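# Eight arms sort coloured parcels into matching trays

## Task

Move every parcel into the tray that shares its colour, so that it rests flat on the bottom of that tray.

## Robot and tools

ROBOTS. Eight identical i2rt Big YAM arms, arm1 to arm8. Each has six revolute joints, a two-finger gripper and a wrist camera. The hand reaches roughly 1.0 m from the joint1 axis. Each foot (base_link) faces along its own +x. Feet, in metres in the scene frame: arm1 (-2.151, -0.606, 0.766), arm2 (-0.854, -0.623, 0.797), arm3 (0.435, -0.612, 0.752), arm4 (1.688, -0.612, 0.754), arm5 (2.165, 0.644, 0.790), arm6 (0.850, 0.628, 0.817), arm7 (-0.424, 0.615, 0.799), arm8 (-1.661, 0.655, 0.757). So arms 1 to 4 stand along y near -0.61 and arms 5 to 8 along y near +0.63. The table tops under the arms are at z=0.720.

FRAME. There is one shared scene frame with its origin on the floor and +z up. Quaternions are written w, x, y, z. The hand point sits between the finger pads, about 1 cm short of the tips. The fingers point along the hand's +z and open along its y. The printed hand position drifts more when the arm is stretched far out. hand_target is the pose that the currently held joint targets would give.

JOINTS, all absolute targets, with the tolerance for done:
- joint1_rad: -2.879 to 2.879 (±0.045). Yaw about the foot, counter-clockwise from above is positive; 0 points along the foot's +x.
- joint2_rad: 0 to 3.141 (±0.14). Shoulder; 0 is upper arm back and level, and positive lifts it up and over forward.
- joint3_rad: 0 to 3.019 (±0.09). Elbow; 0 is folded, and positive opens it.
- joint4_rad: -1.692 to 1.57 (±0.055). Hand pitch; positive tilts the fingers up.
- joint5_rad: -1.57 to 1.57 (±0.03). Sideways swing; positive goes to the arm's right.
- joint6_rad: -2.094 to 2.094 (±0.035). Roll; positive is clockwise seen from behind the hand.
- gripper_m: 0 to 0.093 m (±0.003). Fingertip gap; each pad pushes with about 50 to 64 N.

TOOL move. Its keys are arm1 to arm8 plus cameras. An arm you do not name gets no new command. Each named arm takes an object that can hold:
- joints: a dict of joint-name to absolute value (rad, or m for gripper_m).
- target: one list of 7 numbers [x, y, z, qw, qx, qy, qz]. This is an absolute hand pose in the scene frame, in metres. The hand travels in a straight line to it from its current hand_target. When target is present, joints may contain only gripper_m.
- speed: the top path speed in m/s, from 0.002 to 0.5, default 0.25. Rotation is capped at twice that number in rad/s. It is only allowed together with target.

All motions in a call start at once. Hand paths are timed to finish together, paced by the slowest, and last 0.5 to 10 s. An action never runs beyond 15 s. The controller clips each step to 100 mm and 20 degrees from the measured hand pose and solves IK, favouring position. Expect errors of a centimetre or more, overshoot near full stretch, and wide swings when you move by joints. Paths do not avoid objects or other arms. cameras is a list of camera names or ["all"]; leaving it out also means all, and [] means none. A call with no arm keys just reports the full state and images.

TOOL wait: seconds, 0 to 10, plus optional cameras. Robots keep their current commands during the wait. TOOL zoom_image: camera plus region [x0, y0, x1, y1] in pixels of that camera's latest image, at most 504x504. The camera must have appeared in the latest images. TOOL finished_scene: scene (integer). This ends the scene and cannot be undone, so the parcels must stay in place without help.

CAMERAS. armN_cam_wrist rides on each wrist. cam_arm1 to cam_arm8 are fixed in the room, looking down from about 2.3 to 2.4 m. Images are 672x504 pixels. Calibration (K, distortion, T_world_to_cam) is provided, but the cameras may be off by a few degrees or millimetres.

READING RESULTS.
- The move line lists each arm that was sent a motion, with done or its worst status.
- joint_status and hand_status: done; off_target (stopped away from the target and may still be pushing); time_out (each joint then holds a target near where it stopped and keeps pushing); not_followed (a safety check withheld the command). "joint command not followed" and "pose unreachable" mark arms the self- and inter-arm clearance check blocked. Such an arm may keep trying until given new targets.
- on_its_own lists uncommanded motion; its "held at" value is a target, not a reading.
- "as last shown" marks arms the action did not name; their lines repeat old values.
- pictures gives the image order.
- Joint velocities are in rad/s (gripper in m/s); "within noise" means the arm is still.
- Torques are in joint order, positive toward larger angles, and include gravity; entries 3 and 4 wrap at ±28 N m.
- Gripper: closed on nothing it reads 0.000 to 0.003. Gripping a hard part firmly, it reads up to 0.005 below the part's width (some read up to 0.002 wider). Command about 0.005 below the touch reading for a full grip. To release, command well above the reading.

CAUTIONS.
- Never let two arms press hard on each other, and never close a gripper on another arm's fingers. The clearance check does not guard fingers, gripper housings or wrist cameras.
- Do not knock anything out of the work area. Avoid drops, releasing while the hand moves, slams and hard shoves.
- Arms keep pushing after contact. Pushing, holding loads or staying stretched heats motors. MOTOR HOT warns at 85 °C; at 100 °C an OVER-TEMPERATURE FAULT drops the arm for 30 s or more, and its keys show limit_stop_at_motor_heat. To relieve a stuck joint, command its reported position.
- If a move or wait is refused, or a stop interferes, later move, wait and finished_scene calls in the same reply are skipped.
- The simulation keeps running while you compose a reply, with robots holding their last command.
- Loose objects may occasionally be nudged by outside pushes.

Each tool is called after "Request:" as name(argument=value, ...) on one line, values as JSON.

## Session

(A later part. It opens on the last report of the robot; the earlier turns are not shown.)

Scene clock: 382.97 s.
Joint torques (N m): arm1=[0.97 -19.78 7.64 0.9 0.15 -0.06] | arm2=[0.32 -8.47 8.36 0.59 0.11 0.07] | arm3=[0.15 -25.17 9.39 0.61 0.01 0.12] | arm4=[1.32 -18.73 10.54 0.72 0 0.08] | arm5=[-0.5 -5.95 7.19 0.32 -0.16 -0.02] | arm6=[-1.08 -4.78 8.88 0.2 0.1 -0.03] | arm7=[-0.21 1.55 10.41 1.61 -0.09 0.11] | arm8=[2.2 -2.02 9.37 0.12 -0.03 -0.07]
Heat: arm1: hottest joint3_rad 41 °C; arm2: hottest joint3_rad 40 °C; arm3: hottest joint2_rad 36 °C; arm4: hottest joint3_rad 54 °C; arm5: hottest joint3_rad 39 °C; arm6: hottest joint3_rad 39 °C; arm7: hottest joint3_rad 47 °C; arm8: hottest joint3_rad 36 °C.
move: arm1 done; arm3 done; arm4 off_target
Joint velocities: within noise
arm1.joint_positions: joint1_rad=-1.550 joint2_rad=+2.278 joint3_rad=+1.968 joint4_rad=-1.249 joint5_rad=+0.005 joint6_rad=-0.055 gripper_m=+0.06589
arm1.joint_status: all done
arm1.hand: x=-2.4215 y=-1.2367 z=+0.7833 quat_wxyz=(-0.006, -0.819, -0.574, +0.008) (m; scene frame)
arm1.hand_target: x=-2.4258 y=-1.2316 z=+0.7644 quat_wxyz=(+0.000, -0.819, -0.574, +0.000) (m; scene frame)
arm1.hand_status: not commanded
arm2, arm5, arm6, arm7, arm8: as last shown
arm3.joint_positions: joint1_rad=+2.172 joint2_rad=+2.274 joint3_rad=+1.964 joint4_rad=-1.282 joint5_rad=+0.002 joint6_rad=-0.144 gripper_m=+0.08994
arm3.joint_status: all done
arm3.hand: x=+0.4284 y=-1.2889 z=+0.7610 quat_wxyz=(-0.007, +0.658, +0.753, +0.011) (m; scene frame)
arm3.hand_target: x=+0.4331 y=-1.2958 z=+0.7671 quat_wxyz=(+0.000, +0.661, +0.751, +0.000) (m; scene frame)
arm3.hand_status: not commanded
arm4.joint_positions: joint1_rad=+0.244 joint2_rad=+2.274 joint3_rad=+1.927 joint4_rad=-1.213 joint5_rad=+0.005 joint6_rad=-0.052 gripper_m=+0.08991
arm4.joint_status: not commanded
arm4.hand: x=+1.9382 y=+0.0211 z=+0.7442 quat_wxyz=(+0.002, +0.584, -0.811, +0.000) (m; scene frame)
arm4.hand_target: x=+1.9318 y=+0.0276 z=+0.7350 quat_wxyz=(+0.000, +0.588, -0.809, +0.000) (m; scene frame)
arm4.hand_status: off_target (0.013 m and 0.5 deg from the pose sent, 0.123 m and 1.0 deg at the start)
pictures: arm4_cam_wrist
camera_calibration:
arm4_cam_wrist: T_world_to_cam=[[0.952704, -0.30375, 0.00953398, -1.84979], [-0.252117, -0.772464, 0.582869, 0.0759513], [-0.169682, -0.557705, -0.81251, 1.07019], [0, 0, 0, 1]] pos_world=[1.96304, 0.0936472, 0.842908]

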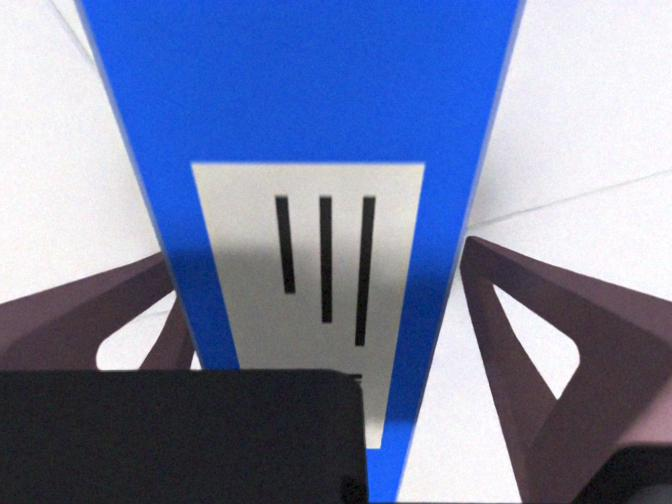

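Request:
move(arm1={"joints":{"gripper_m":0.085}}, arm3={"target":[0.43,-1.27,0.92,0,0.6607,0.7507,0],"speed":0.4}, arm4={"joints":{"gripper_m":0.05}}, cameras=[])

Request:
move(arm1={"target":[-2.42,-1.225,0.93,0,0.819,0.5736,0],"speed":0.35}, arm3={"joints":{"joint2_rad":1.2,"joint3_rad":1.43,"joint4_rad":-1.66,"joint5_rad":0}}, arm4={"target":[1.93,0.015,0.9,0,-0.5878,0.809,0],"speed":0.3}, cameras=[])

Request:
move(arm1={"joints":{"joint2_rad":1.2,"joint3_rad":1.43,"joint4_rad":-1.66,"joint5_rad":0}}, arm3={"joints":{"joint1_rad":-1.297,"joint6_rad":-0.03}}, arm4={"joints":{"joint2_rad":1.2,"joint3_rad":1.43,"joint4_rad":-1.66,"joint5_rad":0}}, cameras=[])

Request:
move(arm3={"target":[0.667,0.025,0.86,0,-0.5906,0.807,0],"speed":0.35}, arm4={"joints":{"joint1_rad":-1.885,"joint6_rad":0}}, arm7={"joints":{"joint1_rad":-0.6,"joint2_rad":1.2,"joint3_rad":1.43,"joint4_rad":-1.66,"joint5_rad":0,"joint6_rad":0.396,"gripper_m":0.09}}, cameras=["arm3_cam_wrist","cam_arm1","cam_arm3","cam_arm4"])

Scene clock: 402.00 s.
Joint torques (N m): arm1=[1.03 -19.78 7.66 0.85 0.15 -0.08] | arm2=[0.32 -8.47 8.36 0.59 0.12 0.07] | arm3=[-0.21 -23.94 13.74 -0.53 0.01 0.09] | arm4=[1.32 -18.61 10.39 0.72 -0.01 0.08] | arm5=[-0.91 -6.36 7.23 0.18 -0.14 0] | arm6=[-1.08 -4.84 8.88 0.23 0.1 -0.03] | arm7=[-0.26 1.55 10.48 1.62 -0.09 0.12] | arm8=[2.02 -1.96 9.37 0.17 -0.04 -0.08]
Heat: arm1: hottest joint3_rad 40 °C; arm2: hottest joint3_rad 40 °C; arm3: hottest joint2_rad 35 °C; arm4: hottest joint3_rad 51 °C; arm5: hottest joint3_rad 39 °C; arm6: hottest joint3_rad 39 °C; arm7: hottest joint3_rad 47 °C; arm8: hottest joint3_rad 36 °C.
move: arm1 done; arm3 off_target; arm4 off_target
Joint velocities: within noise
arm1.joint_positions: joint1_rad=-1.550 joint2_rad=+2.278 joint3_rad=+1.968 joint4_rad=-1.249 joint5_rad=+0.005 joint6_rad=-0.055 gripper_m=+0.08485
arm1.joint_status: all done
arm1.hand: x=-2.4215 y=-1.2367 z=+0.7833 quat_wxyz=(-0.006, -0.819, -0.574, +0.008) (m; scene frame)
arm1.hand_target: x=-2.4258 y=-1.2316 z=+0.7644 quat_wxyz=(+0.000, -0.819, -0.574, +0.000) (m; scene frame)
arm1.hand_status: not commanded
arm2, arm5, arm6, arm7, arm8: as last shown
arm3.joint_positions: joint1_rad=+2.172 joint2_rad=+2.106 joint3_rad=+2.038 joint4_rad=-1.541 joint5_rad=+0.002 joint6_rad=-0.144 gripper_m=+0.08994
arm3.joint_status: not commanded
arm3.hand: x=+0.4279 y=-1.2575 z=+0.8974 quat_wxyz=(-0.013, +0.658, +0.753, +0.018) (m; scene frame)
arm3.hand_target: x=+0.4301 y=-1.2688 z=+0.9201 quat_wxyz=(+0.000, +0.661, +0.751, +0.000) (m; scene frame)
arm3.hand_status: off_target (0.026 m and 2.6 deg from the pose sent, 0.160 m and 1.6 deg at the start; pose on its path clipped on 8 of 43 steps)
arm4.joint_positions: joint1_rad=+0.244 joint2_rad=+2.274 joint3_rad=+1.927 joint4_rad=-1.213 joint5_rad=+0.006 joint6_rad=-0.052 gripper_m=+0.05950
arm4.joint_status: gripper_m off_target (ended at +0.05953, target +0.05000)
arm4.hand: x=+1.9382 y=+0.0211 z=+0.7442 quat_wxyz=(+0.001, +0.584, -0.811, +0.000) (m; scene frame)
arm4.hand_target: x=+1.9318 y=+0.0276 z=+0.7350 quat_wxyz=(+0.000, +0.588, -0.809, +0.000) (m; scene frame)
arm4.hand_status: not commanded
pictures: none
No camera images: "cameras" was empty.

Scene clock: 403.67 s.
Joint torques (N m): arm1=[0.97 -19.43 12.05 -0.2 0.15 -0.04] | arm2=[0.32 -8.47 8.38 0.61 0.12 0.07] | arm3=[-0.15 -9 9.46 0.13 -0.19 0.1] | arm4=[1.14 -17.38 14.23 -0.23 -0.01 0.06] | arm5=[-1.03 -6.12 7.3 0.28 -0.19 -0.04] | arm6=[-1.03 -4.89 8.88 0.2 0.1 -0.03] | arm7=[-0.38 1.55 10.47 1.62 -0.1 0.12] | arm8=[2.08 -2.14 9.35 0.18 -0.04 -0.08]
Heat: arm1: hottest joint3_rad 40 °C; arm2: hottest joint3_rad 40 °C; arm3: hottest joint2_rad 35 °C; arm4: hottest joint3_rad 51 °C; arm5: hottest joint3_rad 39 °C; arm6: hottest joint3_rad 39 °C; arm7: hottest joint3_rad 47 °C; arm8: hottest joint3_rad 36 °C.
move: arm1 done; arm3 done; arm4 off_target
Joint velocities: within noise
arm1.joint_positions: joint1_rad=-1.550 joint2_rad=+2.162 joint3_rad=+2.149 joint4_rad=-1.575 joint5_rad=+0.005 joint6_rad=-0.055 gripper_m=+0.08485
arm1.joint_status: not commanded
arm1.hand: x=-2.4144 y=-1.2175 z=+0.9275 quat_wxyz=(+0.001, -0.819, -0.574, -0.005) (m; scene frame)
arm1.hand_target: x=-2.4199 y=-1.2246 z=+0.9300 quat_wxyz=(+0.000, -0.819, -0.574, +0.001) (m; scene frame)
arm1.hand_status: done (0.010 m and 0.5 deg from the pose sent, 0.147 m and 1.1 deg at the start)
arm2, arm5, arm6, arm7, arm8: as last shown
arm3.joint_positions: joint1_rad=+2.172 joint2_rad=+1.193 joint3_rad=+1.427 joint4_rad=-1.653 joint5_rad=+0.002 joint6_rad=-0.144 gripper_m=+0.08994
arm3.joint_status: all done
arm3.hand: x=+0.4294 y=-0.9678 z=+1.1029 quat_wxyz=(+0.049, +0.656, +0.751, -0.054) (m; scene frame)
arm3.hand_target: x=+0.4314 y=-0.9681 z=+1.1013 quat_wxyz=(+0.046, +0.659, +0.749, -0.049) (m; scene frame)
arm3.hand_status: not commanded
arm4.joint_positions: joint1_rad=+0.244 joint2_rad=+2.119 joint3_rad=+2.065 joint4_rad=-1.517 joint5_rad=+0.006 joint6_rad=-0.052 gripper_m=+0.05950
arm4.joint_status: not commanded
arm4.hand: x=+1.9320 y=+0.0022 z=+0.8963 quat_wxyz=(+0.006, +0.584, -0.811, +0.003) (m; scene frame)
arm4.hand_target: x=+1.9297 y=+0.0145 z=+0.9000 quat_wxyz=(-0.001, +0.588, -0.809, +0.000) (m; scene frame)
arm4.hand_status: off_target (0.014 m and 0.9 deg from the pose sent, 0.156 m and 0.5 deg at the start; pose on its path clipped on 2 of 50 steps)
pictures: none
No camera images: "cameras" was empty.

Scene clock: 406.27 s.
Joint torques (N m): arm1=[1.14 -5.89 8.1 0.47 -0.02 -0.02] | arm2=[0.32 -8.47 8.38 0.59 0.12 0.07] | arm3=[-1.67 -11.4 9.48 0.1 -0.18 0.13] | arm4=[1.03 -6.12 9.89 0.28 -0.16 0.06] | arm5=[-0.44 -6.12 7.1 0.2 -0.18 0] | arm6=[-1.08 -4.84 8.9 0.21 0.1 -0.03] | arm7=[-0.26 1.49 10.44 1.58 -0.08 0.12] | arm8=[2.08 -2.37 9.29 0.21 -0.06 -0.06]
Heat: arm1: hottest joint3_rad 40 °C; arm2: hottest joint3_rad 40 °C; arm3: hottest joint2_rad 35 °C; arm4: hottest joint3_rad 51 °C; arm5: hottest joint3_rad 39 °C; arm6: hottest joint3_rad 39 °C; arm7: hottest joint3_rad 47 °C; arm8: hottest joint3_rad 36 °C.
move: arm1 done; arm3 done; arm4 done
Joint velocities: within noise
arm1.joint_positions: joint1_rad=-1.550 joint2_rad=+1.194 joint3_rad=+1.440 joint4_rad=-1.653 joint5_rad=+0.003 joint6_rad=-0.055 gripper_m=+0.08485
arm1.joint_status: all done
arm1.hand: x=-2.2930 y=-0.9297 z=+1.1270 quat_wxyz=(-0.047, -0.816, -0.571, +0.072) (m; scene frame)
arm1.hand_target: x=-2.2927 y=-0.9279 z=+1.1205 quat_wxyz=(-0.042, -0.817, -0.572, +0.061) (m; scene frame)
arm1.hand_status: not commanded
arm2, arm5, arm6, arm7, arm8: as last shown
arm3.joint_positions: joint1_rad=-1.283 joint2_rad=+1.223 joint3_rad=+1.427 joint4_rad=-1.653 joint5_rad=+0.002 joint6_rad=-0.045 gripper_m=+0.09000
arm3.joint_status: all done
arm3.hand: x=+0.5486 y=-0.2720 z=+1.0974 quat_wxyz=(-0.055, +0.601, -0.797, -0.034) (m; scene frame)
arm3.hand_target: x=+0.5509 y=-0.2795 z=+1.1059 quat_wxyz=(-0.062, +0.589, -0.805, -0.041) (m; scene frame)
arm3.hand_status: not commanded
arm4.joint_positions: joint1_rad=+0.244 joint2_rad=+1.195 joint3_rad=+1.435 joint4_rad=-1.654 joint5_rad=+0.002 joint6_rad=-0.052 gripper_m=+0.05950
arm4.joint_status: all done
arm4.hand: x=+1.8229 y=-0.2776 z=+1.1044 quat_wxyz=(-0.059, +0.583, -0.810, -0.041) (m; scene frame)
arm4.hand_target: x=+1.8186 y=-0.2772 z=+1.1005 quat_wxyz=(-0.051, +0.586, -0.807, -0.038) (m; scene frame)
arm4.hand_status: not commanded
pictures: none
No camera images: "cameras" was empty.

Scene clock: 408.60 s.
Joint torques (N m): arm1=[1.26 -6.3 8.06 0.35 -0.05 -0.02] | arm2=[0.32 -8.47 8.38 0.61 0.12 0.07] | arm3=[-1.85 -24.18 13.97 -0.43 -0.27 -0.01] | arm4=[-1.2 -6.71 9.89 0.28 -0.06 0.11] | arm5=[-1.14 -6.01 7.28 0.28 -0.19 -0.02] | arm6=[-1.03 -4.84 8.88 0.2 0.1 -0.03] | arm7=[-1.14 -7.65 12.6 -0.13 0.09 0.21] | arm8=[2.08 -2.14 9.43 0.18 -0.05 -0.09]
Heat: arm1: hottest joint3_rad 40 °C; arm2: hottest joint3_rad 40 °C; arm3: hottest joint2_rad 35 °C; arm4: hottest joint3_rad 51 °C; arm5: hottest joint3_rad 39 °C; arm6: hottest joint3_rad 39 °C; arm7: hottest joint3_rad 47 °C; arm8: hottest joint3_rad 36 °C.
move: arm3 off_target; arm4 done; arm7 done
Joint velocities: within noise
arm1, arm2, arm5, arm6, arm8: as last shown
arm3.joint_positions: joint1_rad=-1.295 joint2_rad=+2.201 joint3_rad=+2.020 joint4_rad=-1.441 joint5_rad=+0.001 joint6_rad=-0.045 gripper_m=+0.09000
arm3.joint_status: not commanded
arm3.hand: x=+0.6531 y=+0.0137 z=+0.8388 quat_wxyz=(+0.017, +0.598, -0.802, +0.014) (m; scene frame)
arm3.hand_target: x=+0.6666 y=+0.0238 z=+0.8601 quat_wxyz=(-0.001, +0.591, -0.807, +0.000) (m; scene frame)
arm3.hand_status: off_target (0.028 m and 2.7 deg from the pose sent, 0.398 m and 7.6 deg at the start)
arm4.joint_positions: joint1_rad=-1.874 joint2_rad=+1.204 joint3_rad=+1.435 joint4_rad=-1.654 joint5_rad=+0.000 joint6_rad=-0.007 gripper_m=+0.05951
arm4.joint_status: all done
arm4.hand: x=+1.9075 y=-0.8931 z=+1.1066 quat_wxyz=(-0.063, -0.440, -0.895, +0.040) (m; scene frame)
arm4.hand_target: x=+1.9024 y=-0.8930 z=+1.1057 quat_wxyz=(-0.060, -0.448, -0.891, +0.039) (m; scene frame)
arm4.hand_status: not commanded
arm7.joint_positions: joint1_rad=-0.590 joint2_rad=+1.204 joint3_rad=+1.403 joint4_rad=-1.649 joint5_rad=-0.003 joint6_rad=+0.386 gripper_m=+0.09010
arm7.joint_status: all done
arm7.hand: x=-0.3054 y=+0.2810 z=+1.1380 quat_wxyz=(-0.054, -0.722, -0.690, +0.022) (m; scene frame)
arm7.hand_target: x=-0.3087 y=+0.2788 z=+1.1501 quat_wxyz=(-0.063, -0.728, -0.682, +0.028) (m; scene frame)
arm7.hand_status: not commanded
pictures: arm3_cam_wrist, cam_arm1, cam_arm3, cam_arm4
camera_calibration:
arm3_cam_wrist: T_world_to_cam=[[0.957041, -0.289685, 0.0124802, -0.632638], [-0.235324, -0.75086, 0.617115, -0.34782], [-0.169398, -0.593541, -0.786774, 0.902676], [0, 0, 0, 1]] pos_world=[0.676522, 0.0913455, 0.932743]

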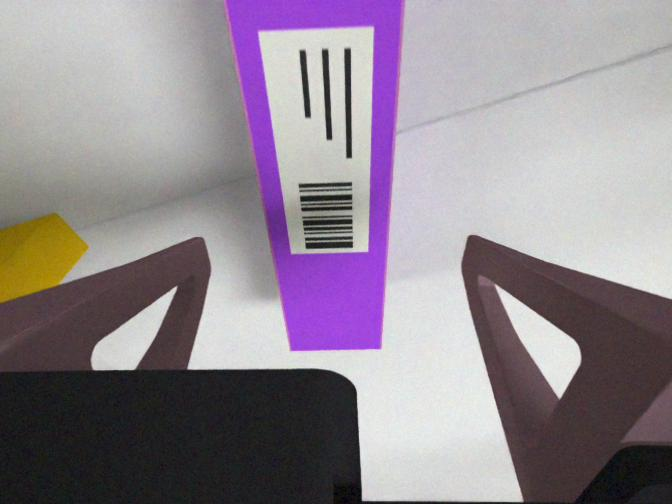

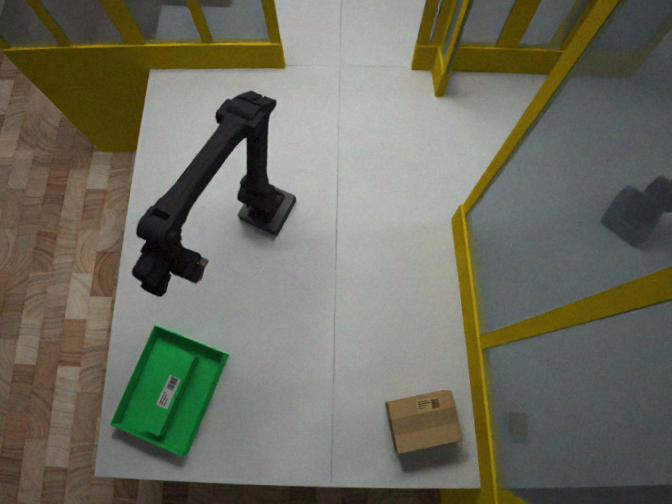

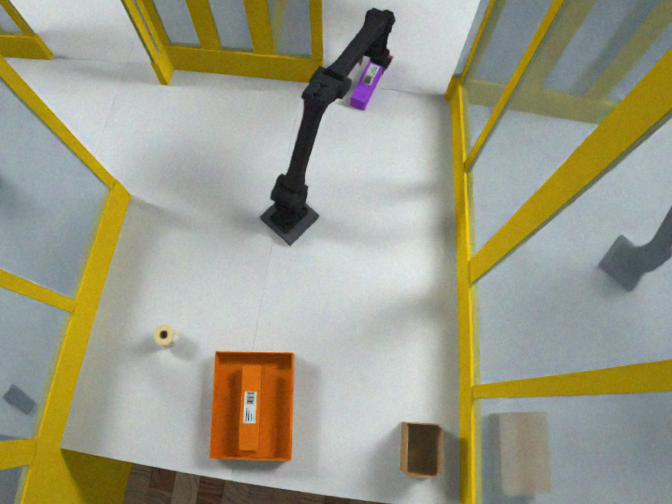

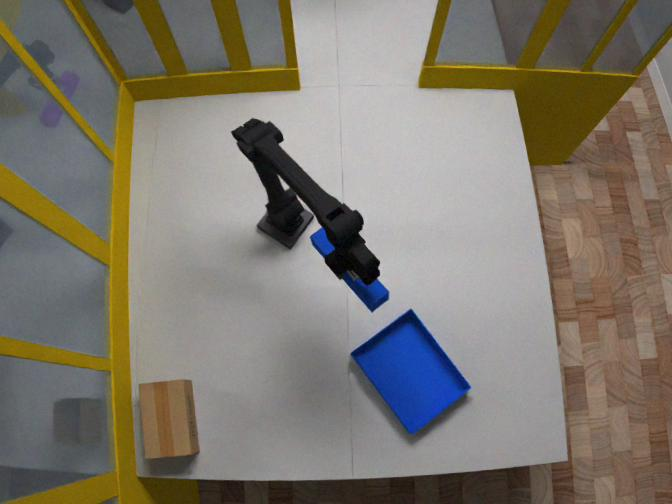

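Request:
move(arm3={"target":[0.663,0.027,0.757,0,-0.5906,0.807,0],"speed":0.2}, arm4={"target":[2.113,-1.187,0.85,0,0.4517,0.8922,0],"speed":0.4}, cameras=["arm4_cam_wrist"])

Request:
move(arm3={"joints":{"gripper_m":0.05}}, cameras=[])

Request:
move(arm3={"target":[0.655,0.015,0.9,0,-0.5906,0.807,0],"speed":0.3}, arm4={"target":[2.111,-1.185,0.785,0,0.4517,0.8922,0],"speed":0.15}, cameras=["arm4_cam_wrist","cam_arm4"])

Request:
move(arm3={"joints":{"joint2_rad":1.2,"joint3_rad":1.43,"joint4_rad":-1.66,"joint5_rad":0}}, cameras=[])

Request:
move(arm3={"joints":{"joint1_rad":0.321,"joint6_rad":0}}, arm4={"target":[2.111,-1.185,0.745,0,0.4517,0.8922,0],"speed":0.12}, cameras=["arm4_cam_wrist","cam_arm4"])

Scene clock: 428.63 s.
Joint torques (N m): arm1=[1.32 -6.36 8.08 0.39 -0.02 -0.02] | arm2=[0.32 -8.41 8.36 0.59 0.12 0.07] | arm3=[-1.38 -23.88 8.95 0.59 -0.28 0.06] | arm4=[-1.79 -18.43 14.91 -0.27 -0.15 0.09] | arm5=[-1.2 -6.12 7.42 0.18 -0.15 -0.05] | arm6=[-1.14 -4.78 8.88 0.2 0.1 -0.03] | arm7=[-1.08 -7.71 12.6 -0.12 0.08 0.21] | arm8=[1.85 -2.37 9.31 0.12 -0.04 -0.07]
Heat: arm1: hottest joint3_rad 39 °C; arm2: hottest joint3_rad 40 °C; arm3: hottest joint2_rad 37 °C; arm4: hottest joint3_rad 51 °C; arm5: hottest joint3_rad 39 °C; arm6: hottest joint3_rad 39 °C; arm7: hottest joint3_rad 48 °C; arm8: hottest joint3_rad 36 °C.
move: arm3 done; arm4 off_target
Joint velocities: within noise
arm1, arm7: as last shown
arm2.joint_positions: joint1_rad=-1.701 joint2_rad=+1.192 joint3_rad=+1.431 joint4_rad=-1.655 joint5_rad=-0.001 joint6_rad=+0.582 gripper_m=+0.08992
arm2.joint_status: not commanded
arm2.hand: x=-0.6022 y=-0.3746 z=+1.1526 quat_wxyz=(-0.060, +0.099, -0.992, -0.050) (m; scene frame)
arm2.hand_target: x=-0.6020 y=-0.3743 z=+1.1494 quat_wxyz=(-0.055, +0.093, -0.993, -0.045) (m; scene frame)
arm2.hand_status: not commanded
arm3.joint_positions: joint1_rad=-1.295 joint2_rad=+2.270 joint3_rad=+1.936 joint4_rad=-1.252 joint5_rad=+0.001 joint6_rad=-0.045 gripper_m=+0.09000
arm3.joint_status: not commanded
arm3.hand: x=+0.6573 y=+0.0251 z=+0.7621 quat_wxyz=(+0.002, +0.598, -0.802, +0.004) (m; scene frame)
arm3.hand_target: x=+0.6629 y=+0.0268 z=+0.7569 quat_wxyz=(+0.000, +0.591, -0.807, +0.000) (m; scene frame)
arm3.hand_status: done (0.008 m and 1.1 deg from the pose sent, 0.084 m and 2.7 deg at the start)
arm4.joint_positions: joint1_rad=-1.877 joint2_rad=+2.303 joint3_rad=+2.239 joint4_rad=-1.519 joint5_rad=-0.013 joint6_rad=-0.007 gripper_m=+0.05951
arm4.joint_status: not commanded
arm4.hand: x=+2.1135 y=-1.1715 z=+0.8501 quat_wxyz=(+0.006, -0.443, -0.896, -0.002) (m; scene frame)
arm4.hand_target: x=+2.1125 y=-1.1864 z=+0.8500 quat_wxyz=(-0.001, -0.452, -0.892, +0.000) (m; scene frame)
arm4.hand_status: off_target (0.016 m and 1.3 deg from the pose sent, 0.441 m and 8.7 deg at the start)
arm5.joint_positions: joint1_rad=+1.001 joint2_rad=+1.201 joint3_rad=+1.424 joint4_rad=-1.652 joint5_rad=+0.002 joint6_rad=-0.008 gripper_m=+0.08988
arm5.joint_status: not commanded
arm5.hand: x=+1.9002 y=+0.4030 z=+1.1373 quat_wxyz=(+0.022, +0.929, +0.364, -0.064) (m; scene frame)
arm5.hand_target: x=+1.9012 y=+0.4039 z=+1.1397 quat_wxyz=(+0.022, +0.930, +0.363, -0.063) (m; scene frame)
arm5.hand_status: not commanded
arm6.joint_positions: joint1_rad=-0.754 joint2_rad=+1.193 joint3_rad=+1.425 joint4_rad=-1.654 joint5_rad=-0.002 joint6_rad=-0.006 gripper_m=+0.08989
arm6.joint_status: not commanded
arm6.hand: x=+0.9202 y=+0.2819 z=+1.1694 quat_wxyz=(-0.058, -0.629, -0.774, +0.047) (m; scene frame)
arm6.hand_target: x=+0.9179 y=+0.2804 z=+1.1689 quat_wxyz=(-0.054, -0.634, -0.770, +0.045) (m; scene frame)
arm6.hand_status: not commanded
arm8.joint_positions: joint1_rad=+0.698 joint2_rad=+0.897 joint3_rad=+1.304 joint4_rad=-1.654 joint5_rad=-0.001 joint6_rad=+0.002 gripper_m=+0.08993
arm8.joint_status: not commanded
arm8.hand: x=-1.6368 y=+0.3890 z=+1.1448 quat_wxyz=(-0.120, -0.666, -0.728, +0.109) (m; scene frame)
arm8.hand_target: x=-1.6366 y=+0.3901 z=+1.1417 quat_wxyz=(-0.114, -0.664, -0.731, +0.105) (m; scene frame)
arm8.hand_status: not commanded
pictures: arm4_cam_wrist
camera_calibration:
arm4_cam_wrist: T_world_to_cam=[[-0.785661, -0.618501, 0.0138574, 0.921546], [-0.492424, 0.638755, 0.591194, 1.29116], [-0.374506, 0.457655, -0.80641, 2.13812], [0, 0, 0, 1]] pos_world=[2.16056, -1.23328, 0.948106]

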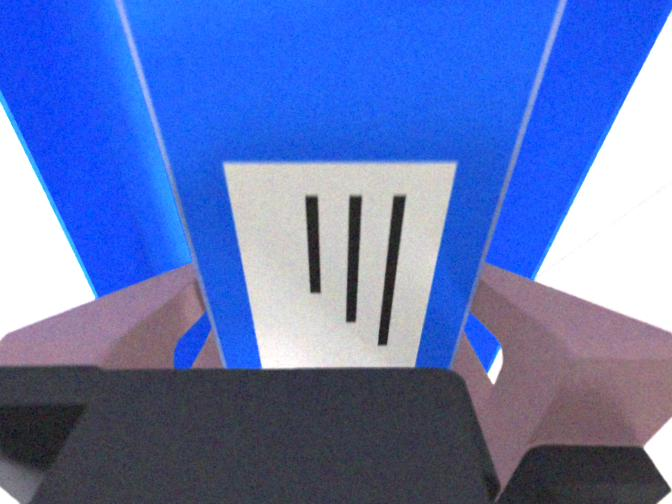

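Scene clock: 429.23 s.
Joint torques (N m): arm1=[1.32 -6.3 8.03 0.35 -0.03 0] | arm2=[0.32 -8.41 8.36 0.59 0.12 0.07] | arm3=[-1.32 -23.88 8.91 0.64 -0.24 0.06] | arm4=[-1.79 -18.43 14.91 -0.23 -0.15 0.09] | arm5=[-0.85 -5.66 7.34 0.2 -0.19 -0.03] | arm6=[-1.08 -4.84 8.9 0.23 0.1 -0.02] | arm7=[-1.08 -7.47 12.55 -0.12 0.1 0.2] | arm8=[1.73 -1.96 9.35 0.18 -0.04 -0.07]
Heat: arm1: hottest joint3_rad 39 °C; arm2: hottest joint3_rad 40 °C; arm3: hottest joint2_rad 37 °C; arm4: hottest joint3_rad 51 °C; arm5: hottest joint3_rad 39 °C; arm6: hottest joint3_rad 39 °C; arm7: hottest joint3_rad 48 °C; arm8: hottest joint3_rad 36 °C.
move: arm3 off_target
Joint velocities: within noise
arm1, arm2, arm5, arm6, arm7, arm8: as last shown
arm3.joint_positions: joint1_rad=-1.295 joint2_rad=+2.270 joint3_rad=+1.936 joint4_rad=-1.252 joint5_rad=+0.000 joint6_rad=-0.045 gripper_m=+0.05872
arm3.joint_status: gripper_m off_target (ended at +0.05876, target +0.05000)
arm3.hand: x=+0.6571 y=+0.0252 z=+0.7621 quat_wxyz=(+0.003, +0.598, -0.802, +0.004) (m; scene frame)
arm3.hand_target: x=+0.6629 y=+0.0268 z=+0.7569 quat_wxyz=(+0.000, +0.591, -0.807, +0.000) (m; scene frame)
arm3.hand_status: not commanded
arm4.joint_positions: joint1_rad=-1.877 joint2_rad=+2.303 joint3_rad=+2.239 joint4_rad=-1.520 joint5_rad=-0.013 joint6_rad=-0.007 gripper_m=+0.05951
arm4.joint_status: not commanded
arm4.hand: x=+2.1134 y=-1.1714 z=+0.8501 quat_wxyz=(+0.006, -0.443, -0.896, -0.002) (m; scene frame)
arm4.hand_target: x=+2.1125 y=-1.1863 z=+0.8500 quat_wxyz=(-0.001, -0.452, -0.892, +0.000) (m; scene frame)
arm4.hand_status: not commanded
pictures: none
No camera images: "cameras" was empty.

Scene clock: 430.73 s.
Joint torques (N m): arm1=[1.2 -5.95 8.08 0.34 -0.02 -0.03] | arm2=[0.32 -8.41 8.38 0.61 0.12 0.07] | arm3=[-1.03 -24.12 14.12 -0.36 -0.24 0.11] | arm4=[-1.67 -19.25 10.26 0.75 -0.15 0.1] | arm5=[-0.79 -6.07 7.27 0.17 -0.22 -0.06] | arm6=[-1.08 -4.84 8.88 0.2 0.1 -0.03] | arm7=[-0.97 -7.59 12.59 -0.08 0.08 0.21] | arm8=[1.9 -2.2 9.42 0.21 -0.04 -0.07]
Heat: arm1: hottest joint3_rad 39 °C; arm2: hottest joint3_rad 40 °C; arm3: hottest joint2_rad 37 °C; arm4: hottest joint3_rad 51 °C; arm5: hottest joint3_rad 39 °C; arm6: hottest joint3_rad 39 °C; arm7: hottest joint3_rad 49 °C; arm8: hottest joint3_rad 36 °C.
move: arm3 off_target; arm4 off_target
Joint velocities: within noise
arm1, arm2, arm5, arm6, arm7, arm8: as last shown
arm3.joint_positions: joint1_rad=-1.295 joint2_rad=+2.156 joint3_rad=+2.026 joint4_rad=-1.506 joint5_rad=-0.001 joint6_rad=-0.045 gripper_m=+0.05872
arm3.joint_status: not commanded
arm3.hand: x=+0.6485 y=+0.0018 z=+0.8700 quat_wxyz=(+0.023, +0.597, -0.801, +0.017) (m; scene frame)
arm3.hand_target: x=+0.6544 y=+0.0136 z=+0.9000 quat_wxyz=(+0.000, +0.591, -0.807, +0.000) (m; scene frame)
arm3.hand_status: off_target (0.033 m and 3.5 deg from the pose sent, 0.138 m and 1.1 deg at the start; pose on its path clipped on 6 of 45 steps)
arm4.joint_positions: joint1_rad=-1.877 joint2_rad=+2.333 joint3_rad=+2.162 joint4_rad=-1.390 joint5_rad=-0.013 joint6_rad=-0.007 gripper_m=+0.05951
arm4.joint_status: not commanded
arm4.hand: x=+2.1174 y=-1.1779 z=+0.8005 quat_wxyz=(-0.004, -0.443, -0.897, +0.003) (m; scene frame)
arm4.hand_target: x=+2.1108 y=-1.1845 z=+0.7850 quat_wxyz=(+0.000, -0.452, -0.892, +0.000) (m; scene frame)
arm4.hand_status: off_target (0.018 m and 1.3 deg from the pose sent, 0.067 m and 1.3 deg at the start)
pictures: arm4_cam_wrist, cam_arm4
camera_calibration:
arm4_cam_wrist: T_world_to_cam=[[-0.785611, -0.618556, 0.0142939, 0.920856], [-0.500411, 0.648805, 0.573271, 1.36969], [-0.363874, 0.443215, -0.819241, 2.07324], [0, 0, 0, 1]] pos_world=[2.16324, -1.23795, 0.900115]

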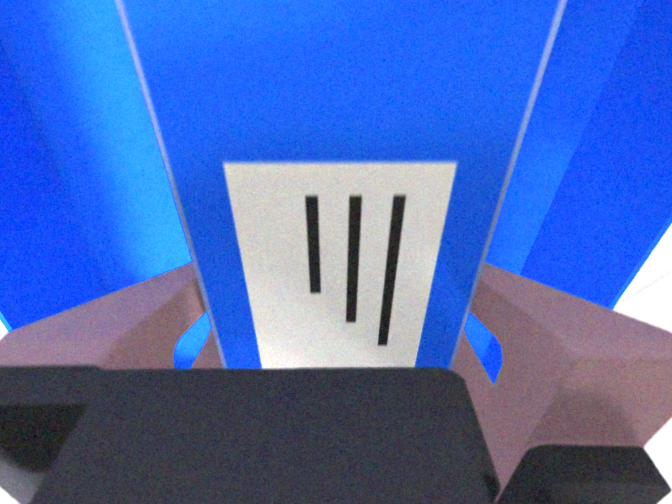

